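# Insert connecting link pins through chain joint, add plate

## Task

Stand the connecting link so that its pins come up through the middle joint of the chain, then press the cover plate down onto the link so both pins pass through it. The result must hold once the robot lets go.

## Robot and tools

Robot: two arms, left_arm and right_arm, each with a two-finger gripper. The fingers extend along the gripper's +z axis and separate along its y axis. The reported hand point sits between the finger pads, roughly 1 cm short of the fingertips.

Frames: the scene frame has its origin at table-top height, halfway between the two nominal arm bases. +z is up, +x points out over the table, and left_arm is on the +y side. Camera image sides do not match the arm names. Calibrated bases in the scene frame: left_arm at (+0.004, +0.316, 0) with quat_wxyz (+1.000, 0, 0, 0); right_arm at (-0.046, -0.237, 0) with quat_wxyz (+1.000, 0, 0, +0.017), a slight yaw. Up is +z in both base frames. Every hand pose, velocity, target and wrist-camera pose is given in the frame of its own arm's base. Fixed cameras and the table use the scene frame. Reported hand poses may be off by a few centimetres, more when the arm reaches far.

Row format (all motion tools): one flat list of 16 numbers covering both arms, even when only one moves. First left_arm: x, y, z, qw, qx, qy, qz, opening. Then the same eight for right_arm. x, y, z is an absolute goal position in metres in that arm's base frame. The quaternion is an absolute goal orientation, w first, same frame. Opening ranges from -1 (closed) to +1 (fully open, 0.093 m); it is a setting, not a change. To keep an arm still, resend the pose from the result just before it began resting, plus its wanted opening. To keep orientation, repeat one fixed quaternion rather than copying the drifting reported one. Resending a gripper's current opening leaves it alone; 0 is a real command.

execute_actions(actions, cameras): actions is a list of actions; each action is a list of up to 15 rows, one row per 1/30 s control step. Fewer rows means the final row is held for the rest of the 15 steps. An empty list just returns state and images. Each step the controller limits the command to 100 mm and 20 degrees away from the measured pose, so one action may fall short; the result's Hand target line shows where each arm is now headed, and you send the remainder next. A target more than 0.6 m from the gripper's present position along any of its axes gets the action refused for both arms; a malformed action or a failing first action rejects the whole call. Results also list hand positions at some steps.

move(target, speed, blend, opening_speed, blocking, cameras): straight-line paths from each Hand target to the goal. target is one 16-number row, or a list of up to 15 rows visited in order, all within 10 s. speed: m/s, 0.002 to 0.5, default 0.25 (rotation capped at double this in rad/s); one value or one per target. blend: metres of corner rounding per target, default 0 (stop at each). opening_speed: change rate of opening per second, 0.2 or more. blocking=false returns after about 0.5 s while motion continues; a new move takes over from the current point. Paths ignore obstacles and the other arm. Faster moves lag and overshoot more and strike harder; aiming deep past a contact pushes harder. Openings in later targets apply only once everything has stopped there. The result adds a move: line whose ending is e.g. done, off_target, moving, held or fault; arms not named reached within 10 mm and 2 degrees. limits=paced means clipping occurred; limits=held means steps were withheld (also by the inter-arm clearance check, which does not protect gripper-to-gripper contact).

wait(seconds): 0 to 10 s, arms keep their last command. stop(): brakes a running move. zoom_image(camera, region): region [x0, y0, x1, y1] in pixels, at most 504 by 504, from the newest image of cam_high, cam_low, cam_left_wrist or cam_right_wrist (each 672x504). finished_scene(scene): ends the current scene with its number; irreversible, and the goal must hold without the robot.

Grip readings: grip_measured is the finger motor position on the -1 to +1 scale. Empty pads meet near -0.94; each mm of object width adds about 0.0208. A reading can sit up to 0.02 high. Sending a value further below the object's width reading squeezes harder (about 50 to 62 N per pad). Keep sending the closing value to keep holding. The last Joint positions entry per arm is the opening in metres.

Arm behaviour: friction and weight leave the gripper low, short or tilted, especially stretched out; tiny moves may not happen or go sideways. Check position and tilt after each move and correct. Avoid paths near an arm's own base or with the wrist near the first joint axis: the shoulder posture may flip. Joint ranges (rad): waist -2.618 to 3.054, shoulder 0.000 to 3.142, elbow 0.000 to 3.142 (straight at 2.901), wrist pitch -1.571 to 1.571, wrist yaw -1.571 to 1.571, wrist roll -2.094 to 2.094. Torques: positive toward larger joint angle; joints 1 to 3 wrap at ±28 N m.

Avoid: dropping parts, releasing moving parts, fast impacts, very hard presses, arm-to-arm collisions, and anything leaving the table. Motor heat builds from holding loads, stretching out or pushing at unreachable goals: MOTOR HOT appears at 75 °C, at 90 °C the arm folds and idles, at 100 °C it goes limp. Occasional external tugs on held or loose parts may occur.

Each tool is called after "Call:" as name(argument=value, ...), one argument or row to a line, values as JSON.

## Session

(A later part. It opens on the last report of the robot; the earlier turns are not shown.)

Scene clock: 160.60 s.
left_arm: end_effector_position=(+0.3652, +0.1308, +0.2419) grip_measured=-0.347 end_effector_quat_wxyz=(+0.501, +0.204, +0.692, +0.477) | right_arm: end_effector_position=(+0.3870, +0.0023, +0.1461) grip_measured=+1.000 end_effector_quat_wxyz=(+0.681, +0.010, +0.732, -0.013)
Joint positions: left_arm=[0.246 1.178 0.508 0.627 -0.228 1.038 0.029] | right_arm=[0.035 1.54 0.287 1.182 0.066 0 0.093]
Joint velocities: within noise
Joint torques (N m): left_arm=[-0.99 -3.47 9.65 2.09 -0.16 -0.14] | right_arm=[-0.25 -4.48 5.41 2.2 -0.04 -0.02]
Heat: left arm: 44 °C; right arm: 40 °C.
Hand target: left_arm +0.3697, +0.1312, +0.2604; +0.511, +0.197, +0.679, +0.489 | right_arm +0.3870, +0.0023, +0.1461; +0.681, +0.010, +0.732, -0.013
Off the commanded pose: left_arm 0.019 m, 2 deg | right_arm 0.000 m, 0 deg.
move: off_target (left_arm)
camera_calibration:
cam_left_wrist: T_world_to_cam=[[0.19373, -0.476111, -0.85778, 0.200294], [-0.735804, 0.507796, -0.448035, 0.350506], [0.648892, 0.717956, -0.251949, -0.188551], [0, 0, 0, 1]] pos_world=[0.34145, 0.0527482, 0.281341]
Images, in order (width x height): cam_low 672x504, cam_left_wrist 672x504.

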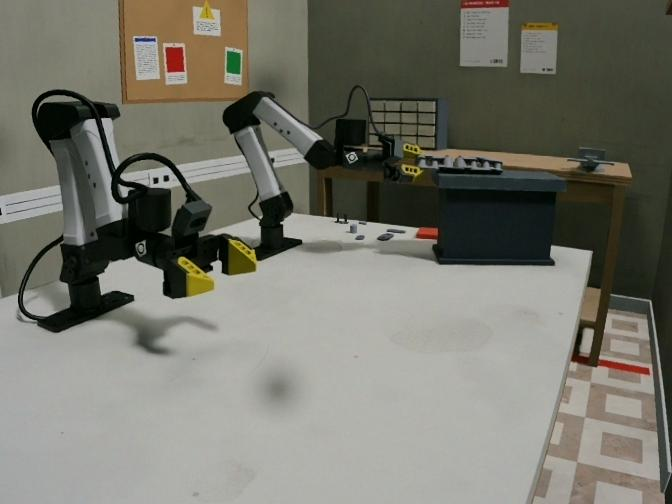

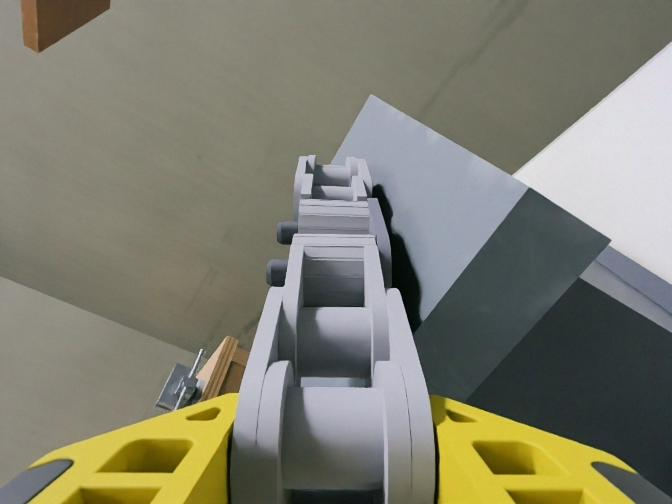

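Call:
move(
  target=[
    [0.3763,0.1210,0.257,0.3665,0.3665,0.6047,0.6047,-0.7,0.387,0.0023,0.1461,0.681,0.010,0.732,-0.013,1],
  ],
  speed=0.1,
  cameras=["cam_low","cam_left_wrist","cam_high"],
)

Call:
zoom_image(
  camera="cam_low",
  region=[360, 120, 580, 200],
)

Call:
zoom_image(
  camera="cam_high",
  region=[20, 150, 200, 330],
)

Scene clock: 168.53 s.
left_arm: end_effector_position=(+0.3698, +0.1210, +0.2398) grip_measured=-0.347 end_effector_quat_wxyz=(+0.361, +0.374, +0.617, +0.591) | right_arm: end_effector_position=(+0.3870, +0.0023, +0.1461) grip_measured=+1.000 end_effector_quat_wxyz=(+0.681, +0.010, +0.732, -0.013)
Joint positions: left_arm=[0.195 1.196 0.508 0.646 -0.283 1.556 0.029] | right_arm=[0.035 1.54 0.287 1.182 0.066 0 0.093]
Joint velocities: within noise
Joint torques (N m): left_arm=[-0.98 -3 9.52 2.14 -0.12 -0.1] | right_arm=[-0.23 -4.85 5.53 2.22 0 -0.01]
Heat: left arm: 45 °C; right arm: 40 °C.
Hand target: left_arm +0.3754, +0.1207, +0.2568; +0.367, +0.366, +0.605, +0.605 | right_arm +0.3870, +0.0023, +0.1461; +0.681, +0.010, +0.732, -0.013
Off the commanded pose: left_arm 0.018 m, 2 deg | right_arm 0.000 m, 0 deg.
move: off_target (left_arm)
camera_calibration:
cam_left_wrist: T_world_to_cam=[[-0.0358717, -0.0387042, -0.998607, 0.258677], [-0.779325, 0.62661, 0.00370844, 0.251359], [0.625593, 0.778372, -0.0526407, -0.231503], [0, 0, 0, 1]] pos_world=[0.349996, 0.0327034, 0.245198]
Images, in order (width x height): cam_high 672x504, cam_low 672x504, cam_left_wrist 672x504.

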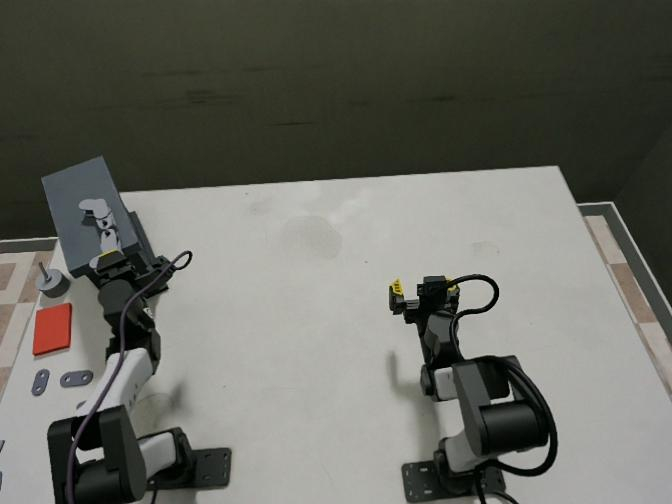

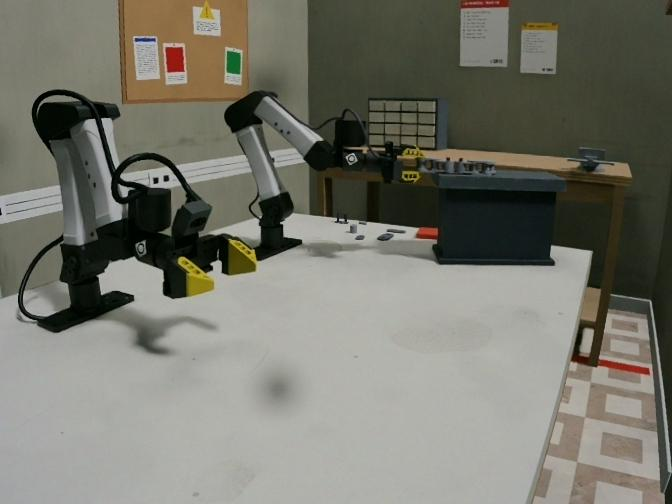

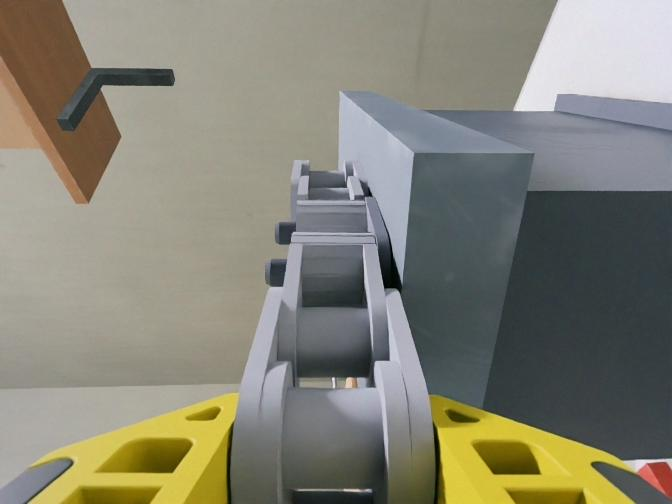

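Scaled by 2.291 from the camera's 672x504 image, which has a finer 960x720 frame.

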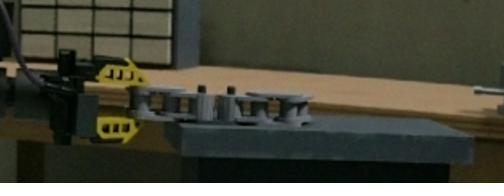

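Scaled by 2.800 from the camera's 672x504 image, which has a finer 960x720 frame.

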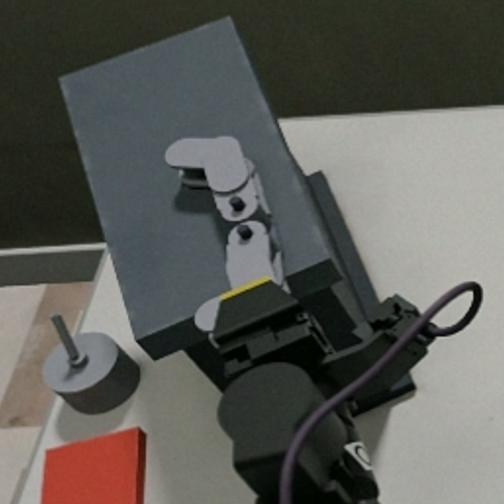

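Call:
move(
  target=[
    [0.3995,0.1330,0.257,0.3665,0.3665,0.6047,0.6047,-0.7,0.387,0.0023,0.1461,0.681,0.010,0.732,-0.013,1],
  ],
  speed=0.05,
  cameras=["cam_low","cam_left_wrist","cam_high"],
)

Call:
zoom_image(
  camera="cam_low",
  region=[360, 120, 580, 200],
)

Call:
zoom_image(
  camera="cam_high",
  region=[20, 150, 200, 330],
)

Scene clock: 181.20 s.
left_arm: end_effector_position=(+0.3924, +0.1306, +0.2402) grip_measured=-0.347 end_effector_quat_wxyz=(+0.357, +0.371, +0.619, +0.593) | right_arm: end_effector_position=(+0.3870, +0.0023, +0.1461) grip_measured=+1.000 end_effector_quat_wxyz=(+0.681, +0.010, +0.732, -0.013)
Joint positions: left_arm=[0.208 1.313 0.584 0.686 -0.281 1.557 0.029] | right_arm=[0.035 1.54 0.287 1.182 0.066 0 0.093]
Joint velocities: within noise
Joint torques (N m): left_arm=[0.65 -3.9 9.44 2.17 0.15 -0.08] | right_arm=[-0.17 -4.75 5.31 2.24 0.03 0.01]
Heat: left arm: 45 °C; right arm: 41 °C.
Hand target: left_arm +0.3985, +0.1327, +0.2569; +0.366, +0.366, +0.605, +0.605 | right_arm +0.3870, +0.0023, +0.1461; +0.681, +0.010, +0.732, -0.013
Off the commanded pose: left_arm 0.018 m, 2 deg | right_arm 0.000 m, 0 deg.
move: off_target (left_arm)
camera_calibration:
cam_left_wrist: T_world_to_cam=[[-0.0368767, -0.037987, -0.998598, 0.260511], [-0.7864, 0.617693, 0.00554332, 0.266425], [0.616616, 0.785501, -0.0526515, -0.250533], [0, 0, 0, 1]] pos_world=[0.373606, 0.0421215, 0.245478]
Images, in order (width x height): cam_high 672x504, cam_low 672x504, cam_left_wrist 672x504.

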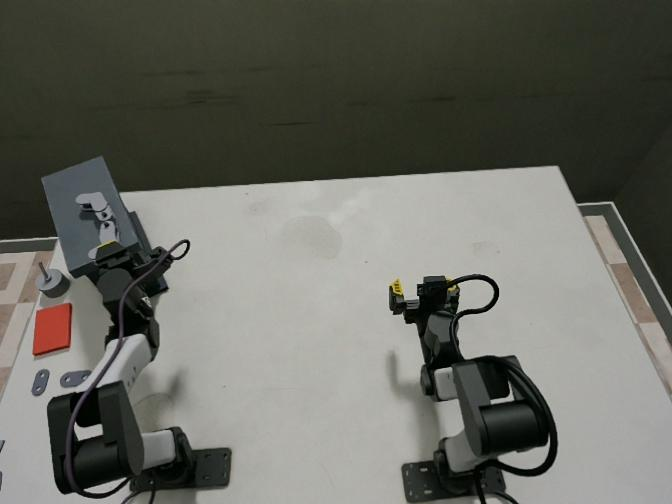

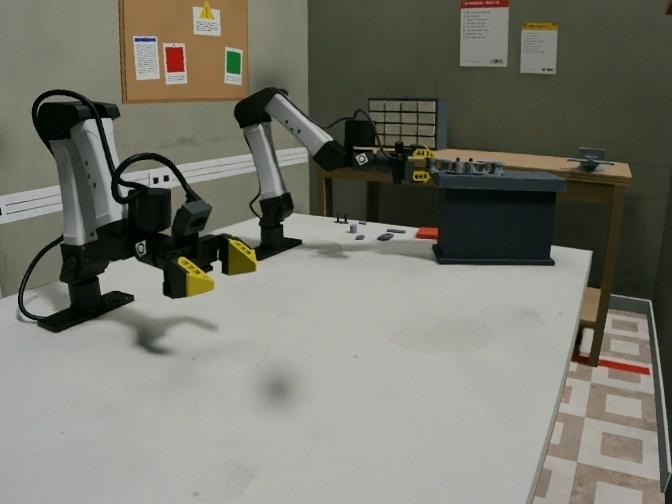

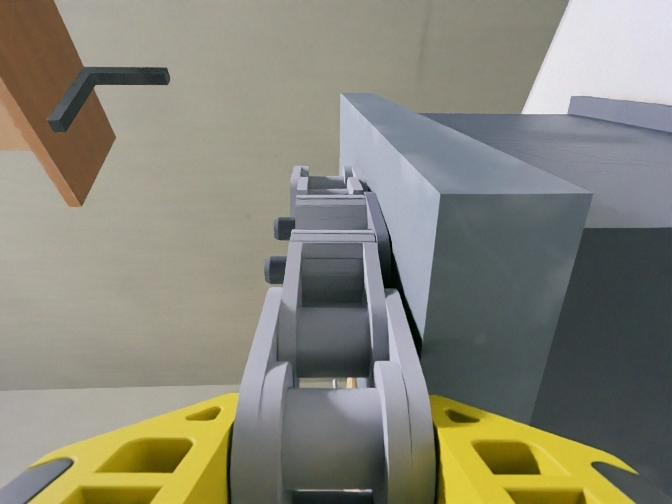

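Scaled by 2.291 from the camera's 672x504 image, which has a finer 960x720 frame.

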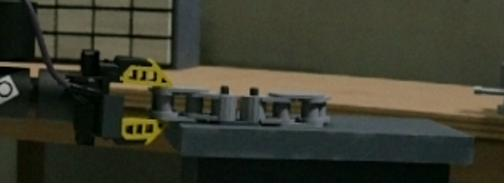

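Scaled by 2.800 from the camera's 672x504 image, which has a finer 960x720 frame.

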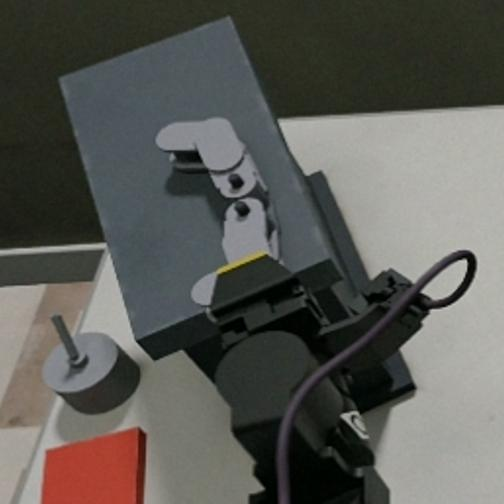

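Call:
move(
  target=[
    [0.4043,0.1353,0.257,0.3665,0.3665,0.6047,0.6047,-0.7,0.387,0.0023,0.1461,0.681,0.010,0.732,-0.013,1],
  ],
  speed=0.04,
  cameras=["cam_left_wrist"],
)

Call:
move(
  target=[
    [0.4043,0.1353,0.255,0.3665,0.3665,0.6047,0.6047,-0.05,0.387,0.0023,0.1461,0.681,0.010,0.732,-0.013,1],
  ],
  speed=0.04,
  opening_speed=0.4,
  cameras=["cam_low","cam_left_wrist"],
)

Call:
zoom_image(
  camera="cam_low",
  region=[360, 120, 580, 200],
)

Scene clock: 192.37 s.
left_arm: end_effector_position=(+0.3969, +0.1330, +0.2402) grip_measured=-0.347 end_effector_quat_wxyz=(+0.356, +0.370, +0.619, +0.594) | right_arm: end_effector_position=(+0.3870, +0.0023, +0.1461) grip_measured=+1.000 end_effector_quat_wxyz=(+0.681, +0.010, +0.732, -0.013)
Joint positions: left_arm=[0.212 1.335 0.6 0.692 -0.279 1.558 0.029] | right_arm=[0.035 1.54 0.287 1.182 0.066 0 0.093]
Joint velocities: within noise
Joint torques (N m): left_arm=[0.68 -4.05 9.48 2.16 0.17 -0.08] | right_arm=[-0.42 -4.53 5.34 2.21 0.03 -0.01]
Heat: left arm: 45 °C; right arm: 41 °C.
Hand target: left_arm +0.4033, +0.1349, +0.2569; +0.366, +0.367, +0.605, +0.605 | right_arm +0.3870, +0.0023, +0.1461; +0.681, +0.010, +0.732, -0.013
Off the commanded pose: left_arm 0.019 m, 2 deg | right_arm 0.000 m, 0 deg.
move: off_target (left_arm)
camera_calibration:
cam_left_wrist: T_world_to_cam=[[-0.0369636, -0.0378178, -0.998601, 0.260785], [-0.787567, 0.616201, 0.00581609, 0.26911], [0.615119, 0.78668, -0.0525611, -0.254748], [0, 0, 0, 1]] pos_world=[0.378282, 0.044442, 0.245465]
Images, in order (width x height): cam_left_wrist 672x504.

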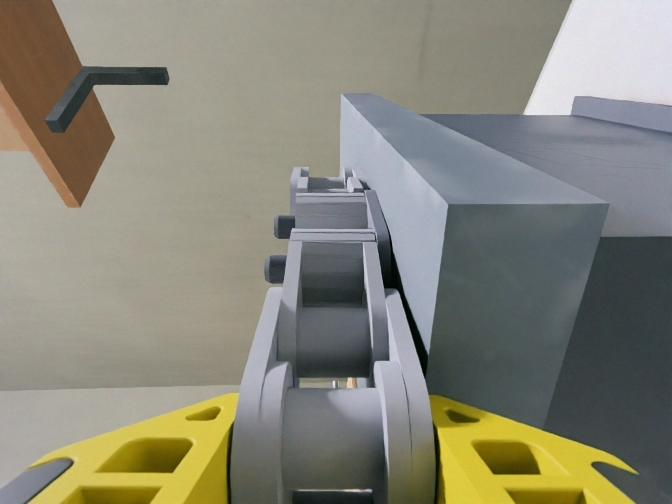

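Scene clock: 194.20 s.
left_arm: end_effector_position=(+0.3984, +0.1329, +0.2372) grip_measured=-0.052 end_effector_quat_wxyz=(+0.354, +0.374, +0.619, +0.593) | right_arm: end_effector_position=(+0.3870, +0.0023, +0.1461) grip_measured=+1.000 end_effector_quat_wxyz=(+0.681, +0.010, +0.732, -0.013)
Joint positions: left_arm=[0.212 1.345 0.6 0.696 -0.276 1.563 0.043] | right_arm=[0.035 1.54 0.287 1.182 0.066 0 0.093]
Joint velocities: within noise
Joint torques (N m): left_arm=[0.69 -4.66 9.02 2.22 0.13 -0.11] | right_arm=[-0.38 -4.63 5.38 2.2 0.04 -0.02]
Heat: left arm: 45 °C; right arm: 41 °C.
Hand target: left_arm +0.4034, +0.1350, +0.2549; +0.366, +0.367, +0.605, +0.605 | right_arm +0.3870, +0.0023, +0.1461; +0.681, +0.010, +0.732, -0.013
Off the commanded pose: left_arm 0.019 m, 3 deg | right_arm 0.000 m, 0 deg.
move: off_target (left_arm)
camera_calibration:
cam_left_wrist: T_world_to_cam=[[-0.0451354, -0.0343224, -0.998391, 0.260629], [-0.785693, 0.618452, 0.0142587, 0.267314], [0.616967, 0.785073, -0.054881, -0.255681], [0, 0, 0, 1]] pos_world=[0.379537, 0.0443531, 0.242366]
Images, in order (width x height): cam_low 672x504, cam_left_wrist 672x504.

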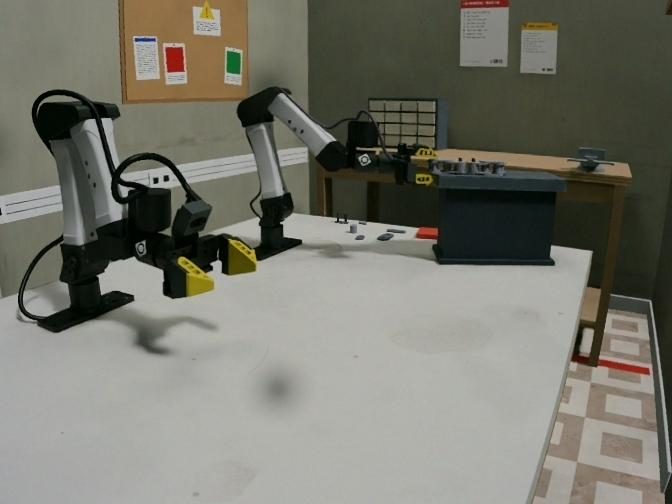

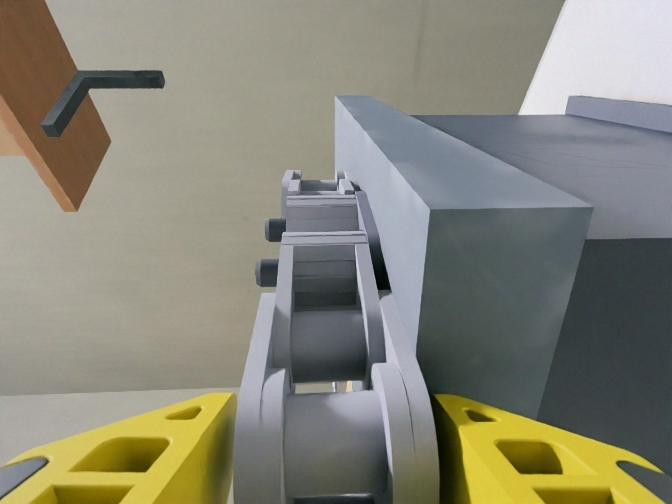

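Scaled by 2.291 from the camera's 672x504 image, which has a finer 960x720 frame.

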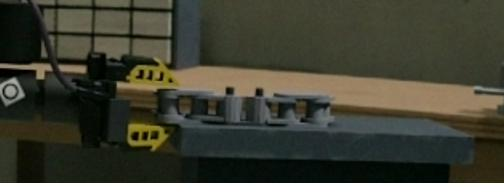

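Call:
move(
  target=[
    [0.4030,0.1345,0.249,0.3665,0.3665,0.6047,0.6047,0.15,0.387,0.0023,0.1461,0.681,0.010,0.732,-0.013,1],
  ],
  speed=0.04,
  opening_speed=0.4,
  cameras=["cam_low","cam_left_wrist"],
)

Call:
zoom_image(
  camera="cam_low",
  region=[360, 120, 580, 200],
)

Scene clock: 201.33 s.
left_arm: end_effector_position=(+0.3986, +0.1328, +0.2412) grip_measured=+0.148 end_effector_quat_wxyz=(+0.358, +0.371, +0.615, +0.597) | right_arm: end_effector_position=(+0.3870, +0.0023, +0.1461) grip_measured=+1.000 end_effector_quat_wxyz=(+0.681, +0.010, +0.732, -0.013)
Joint positions: left_arm=[0.212 1.345 0.6 0.713 -0.276 1.564 0.052] | right_arm=[0.035 1.54 0.287 1.182 0.066 0 0.093]
Joint velocities: within noise
Joint torques (N m): left_arm=[0.51 -3.63 7.46 2.35 0.13 -0.17] | right_arm=[-0.08 -4.67 5.57 2.21 0 0]
Heat: left arm: 46 °C; right arm: 41 °C.
Hand target: left_arm +0.4027, +0.1343, +0.2489; +0.366, +0.367, +0.605, +0.605 | right_arm +0.3870, +0.0023, +0.1461; +0.681, +0.010, +0.732, -0.013
Off the commanded pose: left_arm 0.009 m, 2 deg | right_arm 0.000 m, 0 deg.
move: done
camera_calibration:
cam_left_wrist: T_world_to_cam=[[-0.0294729, -0.0294434, -0.999132, 0.257876], [-0.785571, 0.618751, 0.00493921, 0.269578], [0.618069, 0.785035, -0.0413663, -0.259255], [0, 0, 0, 1]] pos_world=[0.37961, 0.0443153, 0.245596]
Images, in order (width x height): cam_low 672x504, cam_left_wrist 672x504.

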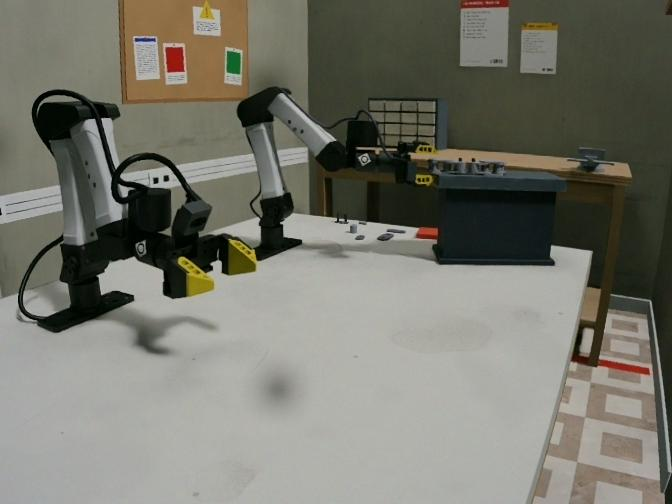

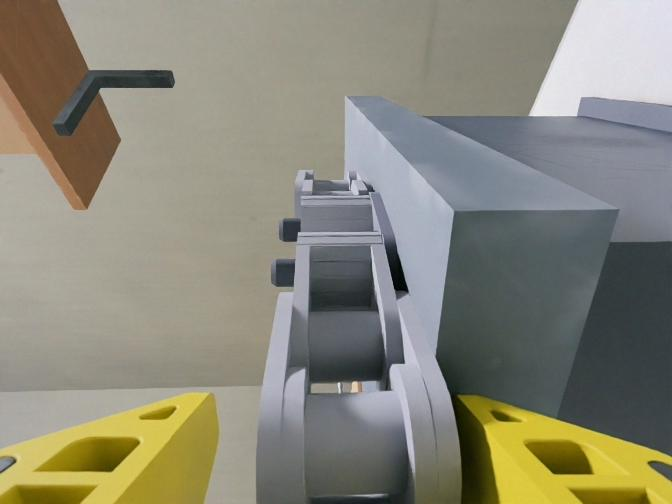

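Scaled by 2.291 from the camera's 672x504 image, which has a finer 960x720 frame.

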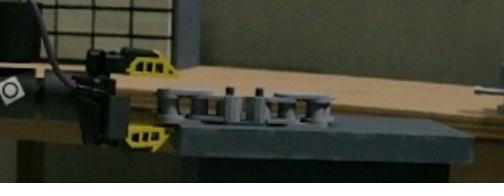

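Call:
move(
  target=[
    [0.4020,0.1340,0.240,0.3665,0.3665,0.6047,0.6047,0.3,0.387,0.0023,0.1461,0.681,0.010,0.732,-0.013,1],
  ],
  speed=0.04,
  opening_speed=0.4,
  cameras=["cam_low","cam_left_wrist"],
)

Call:
zoom_image(
  camera="cam_low",
  region=[360, 120, 580, 200],
)

Scene clock: 210.47 s.
left_arm: end_effector_position=(+0.3979, +0.1327, +0.2442) grip_measured=+0.298 end_effector_quat_wxyz=(+0.365, +0.363, +0.607, +0.605) | right_arm: end_effector_position=(+0.3870, +0.0023, +0.1461) grip_measured=+1.000 end_effector_quat_wxyz=(+0.681, +0.010, +0.732, -0.013)
Joint positions: left_arm=[0.212 1.353 0.585 0.769 -0.276 1.567 0.06] | right_arm=[0.035 1.54 0.287 1.182 0.066 0 0.093]
Joint velocities: within noise
Joint torques (N m): left_arm=[0.43 -2.52 6.42 2.19 0.12 -0.21] | right_arm=[-0.18 -4.67 5.37 2.2 0.01 0]
Heat: left arm: 46 °C; right arm: 42 °C.
Hand target: left_arm +0.4018, +0.1339, +0.2399; +0.366, +0.367, +0.605, +0.604 | right_arm +0.3870, +0.0023, +0.1461; +0.681, +0.010, +0.732, -0.013
Off the commanded pose: left_arm 0.006 m, 0 deg | right_arm 0.000 m, 0 deg.
move: done
camera_calibration:
cam_left_wrist: T_world_to_cam=[[0.000778458, -0.0199185, -0.999801, 0.247726], [-0.785421, 0.618826, -0.0129401, 0.273404], [0.618961, 0.785275, -0.0151627, -0.265366], [0, 0, 0, 1]] pos_world=[0.378796, 0.0441304, 0.247191]
Images, in order (width x height): cam_low 672x504, cam_left_wrist 672x504.

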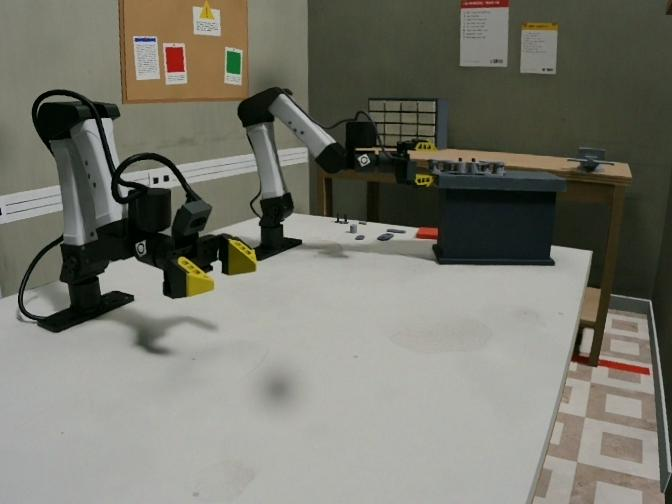

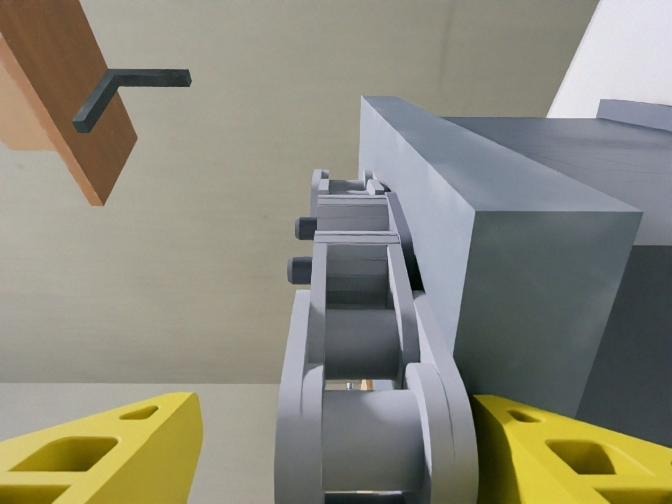

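Scaled by 2.291 from the camera's 672x504 image, which has a finer 960x720 frame.

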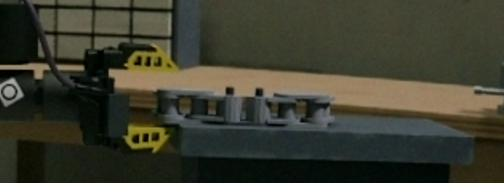

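Call:
move(
  target=[
    [0.3920,0.1290,0.2420,0.3665,0.3665,0.6047,0.6047,0.3,0.387,0.0023,0.1461,0.681,0.010,0.732,-0.013,1],
  ],
  speed=0.04,
  cameras=["cam_low","cam_left_wrist"],
)

Call:
zoom_image(
  camera="cam_low",
  region=[360, 120, 580, 200],
)

Scene clock: 216.57 s.
left_arm: end_effector_position=(+0.3953, +0.1321, +0.2353) grip_measured=+0.298 end_effector_quat_wxyz=(+0.360, +0.368, +0.611, +0.601) | right_arm: end_effector_position=(+0.3870, +0.0023, +0.1461) grip_measured=+1.000 end_effector_quat_wxyz=(+0.681, +0.010, +0.732, -0.013)
Joint positions: left_arm=[0.212 1.353 0.565 0.769 -0.276 1.568 0.06] | right_arm=[0.035 1.54 0.287 1.182 0.066 0 0.093]
Joint velocities: within noise
Joint torques (N m): left_arm=[-0.66 -7.71 5.6 2.01 0.02 -0.2] | right_arm=[-0.31 -4.75 5.35 2.18 -0.01 0.02]
Heat: left arm: 47 °C; right arm: 42 °C.
Hand target: left_arm +0.3922, +0.1290, +0.2420; +0.367, +0.367, +0.605, +0.605 | right_arm +0.3870, +0.0023, +0.1461; +0.681, +0.010, +0.732, -0.013
Off the commanded pose: left_arm 0.008 m, 1 deg | right_arm 0.000 m, 0 deg.
move: done
camera_calibration:
cam_left_wrist: T_world_to_cam=[[-0.0184132, -0.0236804, -0.99955, 0.246855], [-0.785545, 0.618804, -0.000189218, 0.268678], [0.61853, 0.785188, -0.0299962, -0.259819], [0, 0, 0, 1]] pos_world=[0.37631, 0.0435934, 0.239001]
Images, in order (width x height): cam_low 672x504, cam_left_wrist 672x504.

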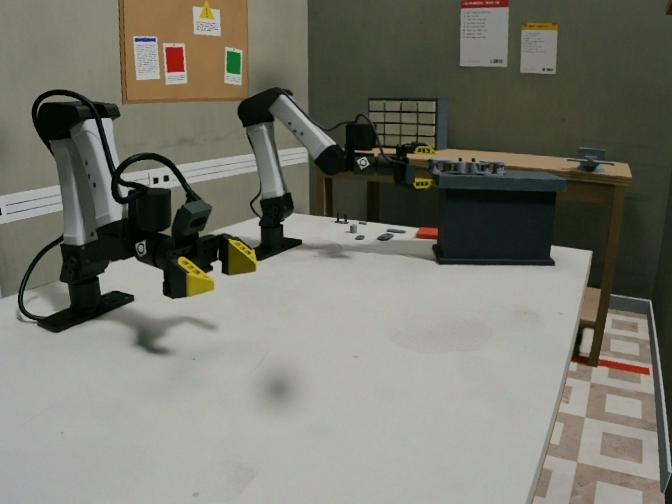

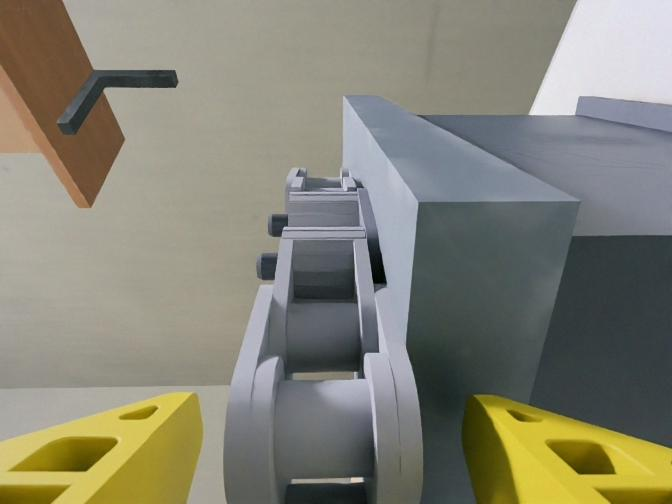

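Scaled by 2.291 from the camera's 672x504 image, which has a finer 960x720 frame.

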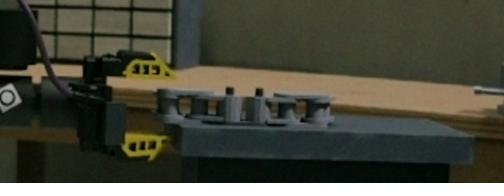

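Call:
move(
  target=[
    [0.3900,0.1285,0.2430,0.3665,0.3665,0.6047,0.6047,1,0.387,0.0023,0.1461,0.681,0.010,0.732,-0.013,1],
    [0.341,0.1025,0.2430,0.3665,0.3665,0.6047,0.6047,1,0.387,0.0023,0.1461,0.681,0.010,0.732,-0.013,1],
    [0.33,0.095,0.32,0.6197,0.0150,0.7069,0.3404,1,0.387,0.0023,0.1461,0.681,0.010,0.732,-0.013,1],
    [0.378,0.121,0.33,0.3729,-0.2079,0.9002,0.0861,1,0.387,0.0023,0.1461,0.681,0.010,0.732,-0.013,1],
  ],
  speed=[0.1,0.1,0.15,0.2],
  blend=[0,0.005,0.01,0],
  cameras=["cam_low","cam_left_wrist","cam_high"],
)

Scene clock: 236.87 s.
left_arm: end_effector_position=(+0.3741, +0.1196, +0.3219) grip_measured=+1.000 end_effector_quat_wxyz=(+0.363, -0.203, +0.905, +0.094) | right_arm: end_effector_position=(+0.3870, +0.0023, +0.1461) grip_measured=+1.000 end_effector_quat_wxyz=(+0.681, +0.010, +0.732, -0.013)
Joint positions: left_arm=[0.241 1.514 1.769 -1.07 -0.16 -0.136 0.093] | right_arm=[0.035 1.54 0.287 1.182 0.066 0 0.093]
Joint velocities: within noise
Joint torques (N m): left_arm=[0.61 -5.15 8.5 1.59 0.07 -0.27] | right_arm=[-0.29 -4.66 5.42 2.17 0.01 -0.03]
Heat: left arm: 47 °C; right arm: 42 °C.
Hand target: left_arm +0.3779, +0.1210, +0.3299; +0.373, -0.208, +0.900, +0.086 | right_arm +0.3870, +0.0023, +0.1461; +0.681, +0.010, +0.732, -0.013
Off the commanded pose: left_arm 0.009 m, 2 deg | right_arm 0.000 m, 0 deg.
move: done
camera_calibration:
cam_left_wrist: T_world_to_cam=[[0.438286, -0.898817, -0.00576981, -0.0533627], [-0.84426, -0.409463, -0.345781, 0.51593], [0.308431, 0.156422, -0.938298, 0.24936], [0, 0, 0, 1]] pos_world=[0.382057, 0.124286, 0.412065]
Images, in order (width x height): cam_high 672x504, cam_low 672x504, cam_left_wrist 672x504.

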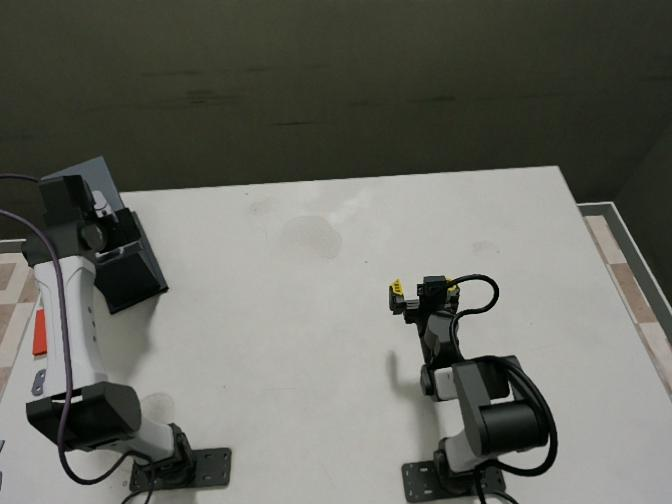

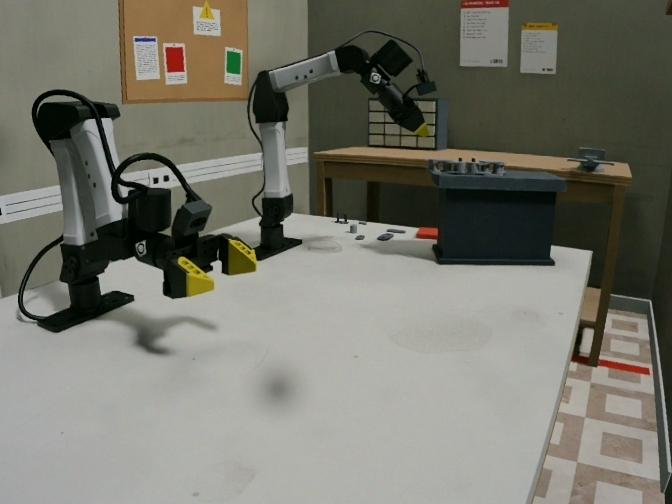

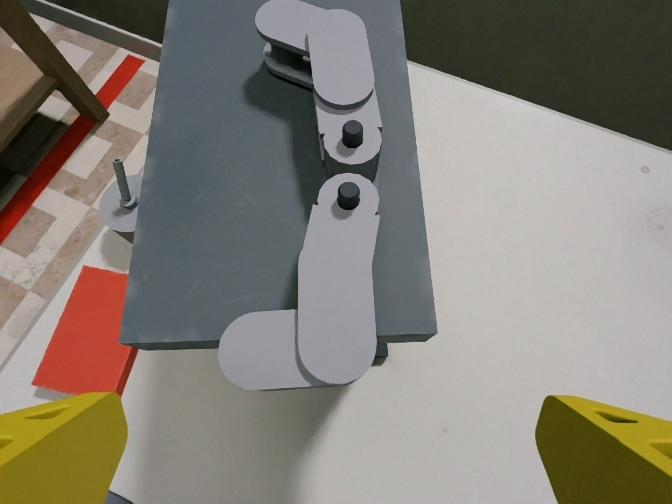

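Call:
move(
  target=[
    [0.471,0.161,0.295,0.2540,-0.1843,0.9481,0.0494,1,0.387,0.0023,0.1461,0.681,0.010,0.732,-0.013,1],
  ],
  speed=0.15,
  cameras=["cam_low","cam_left_wrist"],
)

Call:
zoom_image(
  camera="cam_left_wrist",
  region=[230, 200, 480, 504],
)

Scene clock: 247.63 s.
left_arm: end_effector_position=(+0.4684, +0.1593, +0.2936) grip_measured=+1.000 end_effector_quat_wxyz=(+0.275, -0.186, +0.941, +0.058) | right_arm: end_effector_position=(+0.3870, +0.0023, +0.1461) grip_measured=+1.000 end_effector_quat_wxyz=(+0.681, +0.010, +0.732, -0.013)
Joint positions: left_arm=[0.311 2.268 2.833 -1.568 -0.049 -0.065 0.093] | right_arm=[0.035 1.54 0.287 1.182 0.066 0 0.093]
Joint velocities: within noise
Joint torques (N m): left_arm=[0.57 -10.22 6.84 1.34 0.13 -0.06] | right_arm=[-0.38 -4.59 5.45 2.22 -0.01 -0.02]
Heat: left arm: 46 °C; right arm: 42 °C.
Hand target: left_arm +0.4705, +0.1609, +0.2946; +0.280, -0.183, +0.941, +0.053 | right_arm +0.3870, +0.0023, +0.1461; +0.681, +0.010, +0.732, -0.013
Off the commanded pose: left_arm 0.003 m, 3 deg | right_arm 0.000 m, 0 deg.
joint sent to its limit (left arm) — joint 4 (wrist pitch), lower limit. The joint targets are off in orientation, not in position.
move: off_target (left_arm)
camera_calibration:
cam_left_wrist: T_world_to_cam=[[0.388951, -0.921213, 0.00920055, -0.0369267], [-0.909704, -0.38563, -0.154042, 0.572593], [0.145454, 0.0515451, -0.988021, 0.295103], [0, 0, 0, 1]] pos_world=[0.492328, 0.17158, 0.380111]
Images, in order (width x height): cam_low 672x504, cam_left_wrist 672x504.

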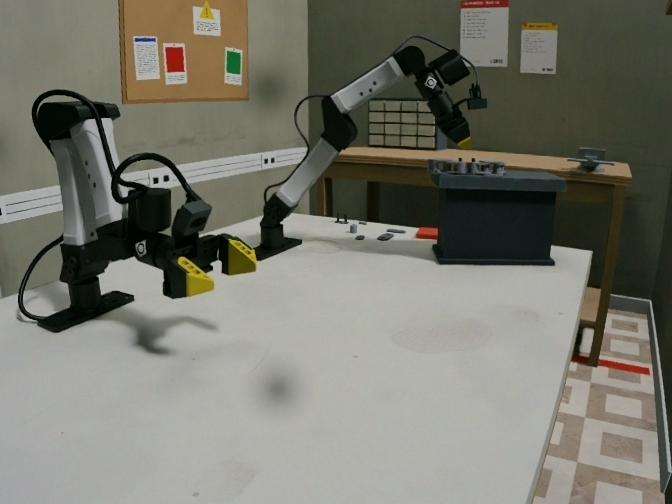

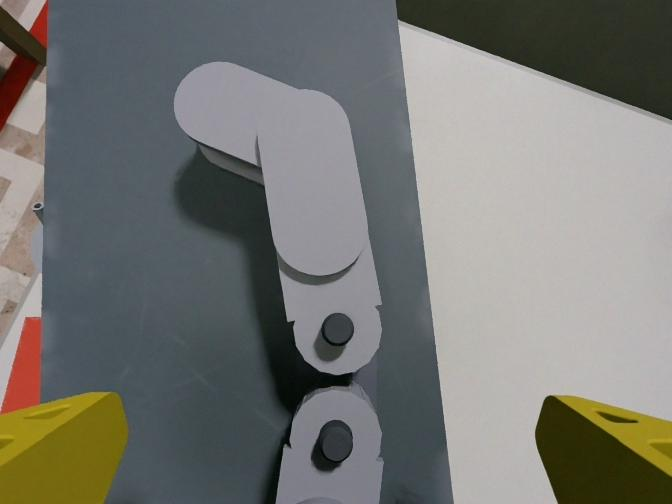

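Scaled by 1.658 from the camera's 672x504 image, which has a finer 960x720 frame.

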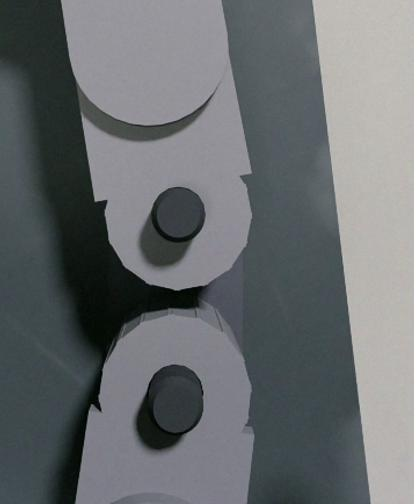

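Call:
move(
  target=[
    [0.30,0.18,0.33,0.2540,-0.1843,0.9481,0.0494,1,0.387,0.0023,0.1461,0.681,0.010,0.732,-0.013,1],
    [0.163,0.252,0.28,0.1677,-0.4684,0.8626,0.0910,1,0.387,0.0023,0.1461,0.681,0.010,0.732,-0.013,1],
  ],
  speed=0.25,
  blend=0.03,
  cameras=["cam_high","cam_left_wrist"],
)

Scene clock: 264.40 s.
left_arm: end_effector_position=(+0.1673, +0.2506, +0.2725) grip_measured=+1.000 end_effector_quat_wxyz=(+0.153, -0.462, +0.870, +0.075) | right_arm: end_effector_position=(+0.3870, +0.0023, +0.1461) grip_measured=+1.000 end_effector_quat_wxyz=(+0.681, +0.010, +0.732, -0.013)
Joint positions: left_arm=[0.991 1.496 1.77 -1.502 0.016 0.012 0.093] | right_arm=[0.035 1.54 0.287 1.182 0.066 0 0.093]
Joint velocities: within noise
Joint torques (N m): left_arm=[0.43 -8.47 4.71 1.2 -0.14 -0.3] | right_arm=[-0.23 -4.62 5.29 2.25 0.01 -0.05]
Heat: left arm: 44 °C; right arm: 43 °C.
Hand target: left_arm +0.1630, +0.2519, +0.2800; +0.168, -0.469, +0.863, +0.091 | right_arm +0.3870, +0.0023, +0.1461; +0.681, +0.010, +0.732, -0.013
Off the commanded pose: left_arm 0.009 m, 3 deg | right_arm 0.000 m, 0 deg.
move: off_target (left_arm)
camera_calibration:
cam_left_wrist: T_world_to_cam=[[0.833032, -0.552675, 0.0246556, -0.00634365], [-0.552877, -0.830101, 0.0725183, 0.320645], [-0.0196124, -0.0740415, -0.997062, 0.374887], [0, 0, 0, 1]] pos_world=[0.189914, 0.290419, 0.350689]
Images, in order (width x height): cam_high 672x504, cam_left_wrist 672x504.

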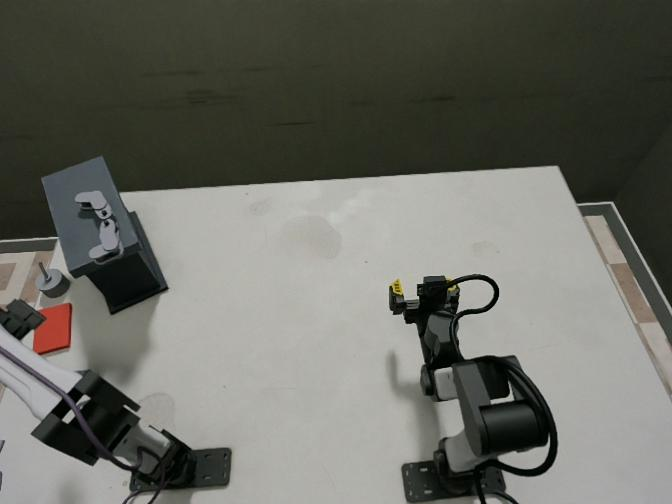

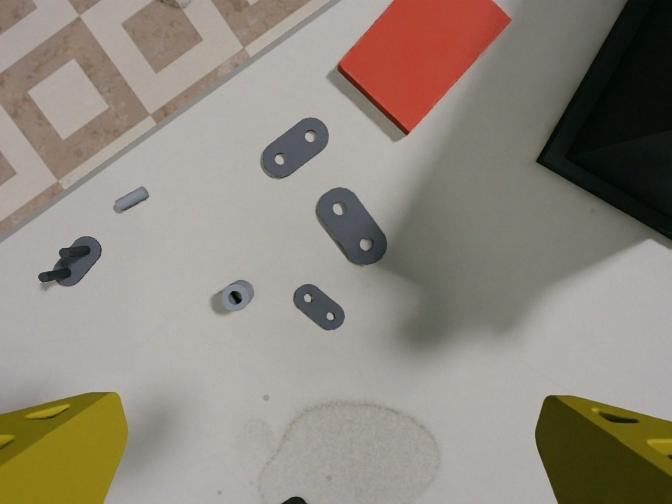

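Call:
move(
  target=[
    [0.203,0.357,0.11,0.2587,-0.0219,0.9657,0.0059,0.3,0.387,0.0023,0.1461,0.681,0.010,0.732,-0.013,1],
  ],
  speed=0.2,
  cameras=["cam_high","cam_left_wrist"],
)

Scene clock: 282.80 s.
left_arm: end_effector_position=(+0.1993, +0.3465, +0.1038) grip_measured=+0.302 end_effector_quat_wxyz=(+0.245, -0.028, +0.969, -0.006) | right_arm: end_effector_position=(+0.3870, +0.0023, +0.1461) grip_measured=+1.000 end_effector_quat_wxyz=(+0.681, +0.010, +0.732, -0.013)
Joint positions: left_arm=[1.239 1.894 1.499 -0.999 0.465 1.139 0.06] | right_arm=[0.035 1.54 0.287 1.182 0.066 0 0.093]
Joint velocities: within noise
Joint torques (N m): left_arm=[0.57 -8.47 8.36 0.75 0.54 -0.03] | right_arm=[-0.38 -4.79 5.04 2.22 0.03 -0.01]
Heat: left arm: 43 °C; right arm: 43 °C.
Hand target: left_arm +0.2027, +0.3566, +0.1101; +0.258, -0.022, +0.966, +0.006 | right_arm +0.3870, +0.0023, +0.1461; +0.681, +0.010, +0.732, -0.013
Off the commanded pose: left_arm 0.013 m, 2 deg | right_arm 0.000 m, 0 deg.
move: off_target (left_arm)
camera_calibration:
cam_left_wrist: T_world_to_cam=[[0.0597187, -0.997416, 0.0399382, 0.330832], [-0.994918, -0.0627231, -0.0787652, 0.268079], [0.0810667, -0.0350314, -0.996093, 0.180726], [0, 0, 0, 1]] pos_world=[0.232309, 0.353123, 0.187923]
Images, in order (width x height): cam_high 672x504, cam_left_wrist 672x504.

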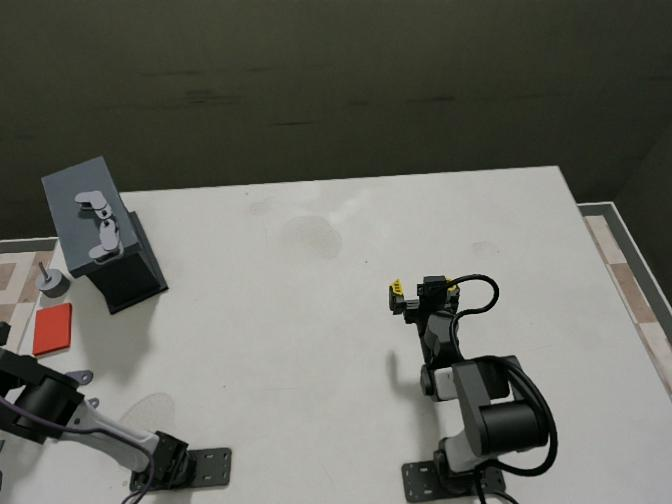

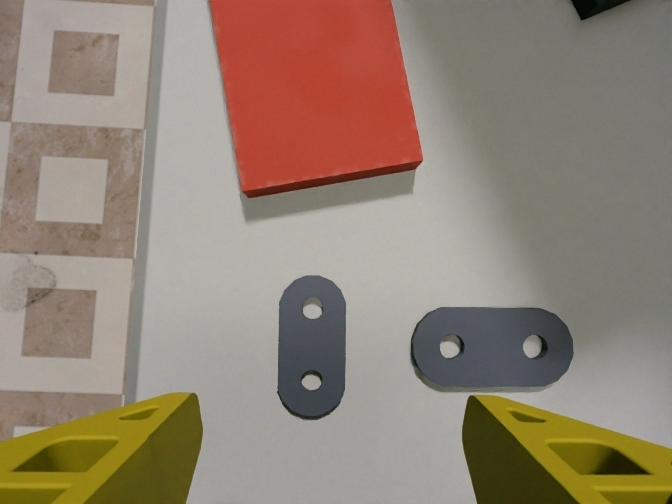

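Call:
move(
  target=[
    [0.2105,0.3600,0.036,0.2587,-0.0205,0.9657,0.0055,0.05,0.387,0.0023,0.1461,0.681,0.010,0.732,-0.013,1],
  ],
  speed=0.12,
  cameras=["cam_left_wrist"],
)

Scene clock: 294.47 s.
left_arm: end_effector_position=(+0.2048, +0.3617, +0.0395) grip_measured=+0.052 end_effector_quat_wxyz=(+0.252, -0.023, +0.968, +0.010) | right_arm: end_effector_position=(+0.3870, +0.0023, +0.1461) grip_measured=+1.000 end_effector_quat_wxyz=(+0.681, +0.010, +0.732, -0.013)
Joint positions: left_arm=[1.239 1.993 1.365 -0.732 0.467 1.14 0.048] | right_arm=[0.035 1.54 0.287 1.182 0.066 0 0.093]
Joint velocities: within noise
Joint torques (N m): left_arm=[-1.05 -9.37 5.08 0.88 0.48 -0.23] | right_arm=[-0.23 -4.6 5.41 2.21 -0.01 -0.08]
Heat: left arm: 41 °C; right arm: 43 °C.
Hand target: left_arm +0.2104, +0.3599, +0.0361; +0.259, -0.020, +0.966, +0.005 | right_arm +0.3870, +0.0023, +0.1461; +0.681, +0.010, +0.732, -0.013
Off the commanded pose: left_arm 0.007 m, 1 deg | right_arm 0.000 m, 0 deg.
move: done
camera_calibration:
cam_left_wrist: T_world_to_cam=[[0.0584528, -0.998258, 0.00805852, 0.350007], [-0.993882, -0.0589506, -0.0933997, 0.268406], [0.0937121, -0.00254973, -0.995596, 0.102442], [0, 0, 0, 1]] pos_world=[0.236705, 0.365481, 0.124239]
Images, in order (width x height): cam_left_wrist 672x504.

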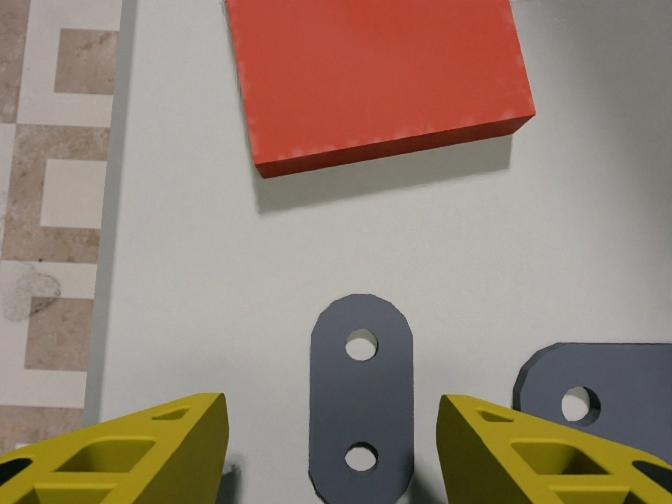

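Call:
move(
  target=[
    [0.2130,0.3500,0.022,0.2587,-0.0205,0.9657,0.0055,0.05,0.387,0.0023,0.1461,0.681,0.010,0.732,-0.013,1],
  ],
  speed=0.08,
  cameras=["cam_left_wrist"],
)

Scene clock: 301.47 s.
left_arm: end_effector_position=(+0.2087, +0.3513, +0.0230) grip_measured=+0.052 end_effector_quat_wxyz=(+0.252, -0.020, +0.968, +0.007) | right_arm: end_effector_position=(+0.3870, +0.0023, +0.1461) grip_measured=+1.000 end_effector_quat_wxyz=(+0.681, +0.010, +0.732, -0.013)
Joint positions: left_arm=[1.221 1.993 1.293 -0.658 0.467 1.128 0.048] | right_arm=[0.035 1.54 0.287 1.182 0.066 0 0.093]
Joint velocities: within noise
Joint torques (N m): left_arm=[-0.85 -10.04 4.79 0.86 0.45 -0.29] | right_arm=[-0.23 -4.78 5.45 2.2 -0.01 0]
Heat: left arm: 41 °C; right arm: 43 °C.
Hand target: left_arm +0.2130, +0.3500, +0.0220; +0.259, -0.020, +0.966, +0.005 | right_arm +0.3870, +0.0023, +0.1461; +0.681, +0.010, +0.732, -0.013
Off the commanded pose: left_arm 0.005 m, 1 deg | right_arm 0.000 m, 0 deg.
move: done
camera_calibration:
cam_left_wrist: T_world_to_cam=[[0.0512334, -0.99861, 0.0124148, 0.3411], [-0.994206, -0.0521758, -0.0939804, 0.267799], [0.0944975, -0.00752794, -0.995497, 0.0872079], [0, 0, 0, 1]] pos_world=[0.240531, 0.355254, 0.107748]
Images, in order (width x height): cam_left_wrist 672x504.

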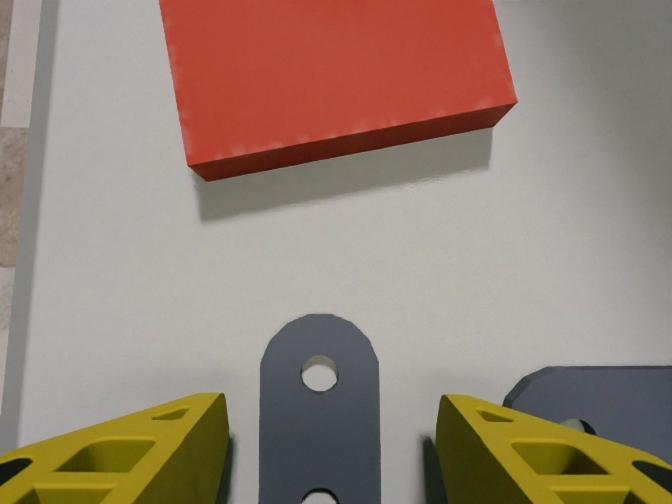

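Call:
move(
  target=[
    [0.2118,0.3555,0.0155,0.2587,-0.0205,0.9657,0.0055,0.02,0.387,0.0023,0.1461,0.681,0.010,0.732,-0.013,1],
  ],
  speed=0.05,
  cameras=["cam_left_wrist"],
)

Scene clock: 310.40 s.
left_arm: end_effector_position=(+0.2090, +0.3522, +0.0174) grip_measured=+0.022 end_effector_quat_wxyz=(+0.251, -0.021, +0.968, +0.004) | right_arm: end_effector_position=(+0.3870, +0.0023, +0.1461) grip_measured=+1.000 end_effector_quat_wxyz=(+0.681, +0.010, +0.732, -0.013)
Joint positions: left_arm=[1.221 2.009 1.293 -0.647 0.467 1.128 0.046] | right_arm=[0.035 1.54 0.287 1.182 0.066 0 0.093]
Joint velocities: within noise
Joint torques (N m): left_arm=[-0.02 -8.95 5.82 0.87 0.47 -0.18] | right_arm=[-0.1 -4.64 5.5 2.24 -0.02 -0.07]
Heat: left arm: 40 °C; right arm: 43 °C.
Hand target: left_arm +0.2118, +0.3555, +0.0156; +0.259, -0.020, +0.966, +0.006 | right_arm +0.3870, +0.0023, +0.1461; +0.681, +0.010, +0.732, -0.013
Off the commanded pose: left_arm 0.005 m, 1 deg | right_arm 0.000 m, 0 deg.
move: done
camera_calibration:
cam_left_wrist: T_world_to_cam=[[0.0515911, -0.998521, 0.017166, 0.34184], [-0.994346, -0.0529578, -0.0920454, 0.267907], [0.0928183, -0.0123202, -0.995607, 0.0836477], [0, 0, 0, 1]] pos_world=[0.240992, 0.356552, 0.102072]
Images, in order (width x height): cam_left_wrist 672x504.

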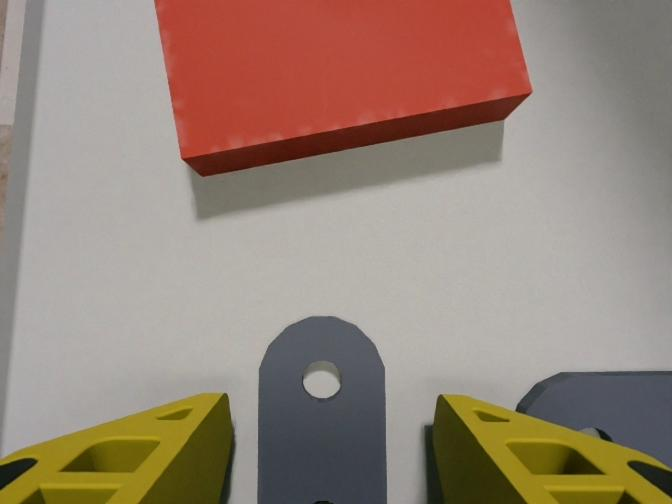

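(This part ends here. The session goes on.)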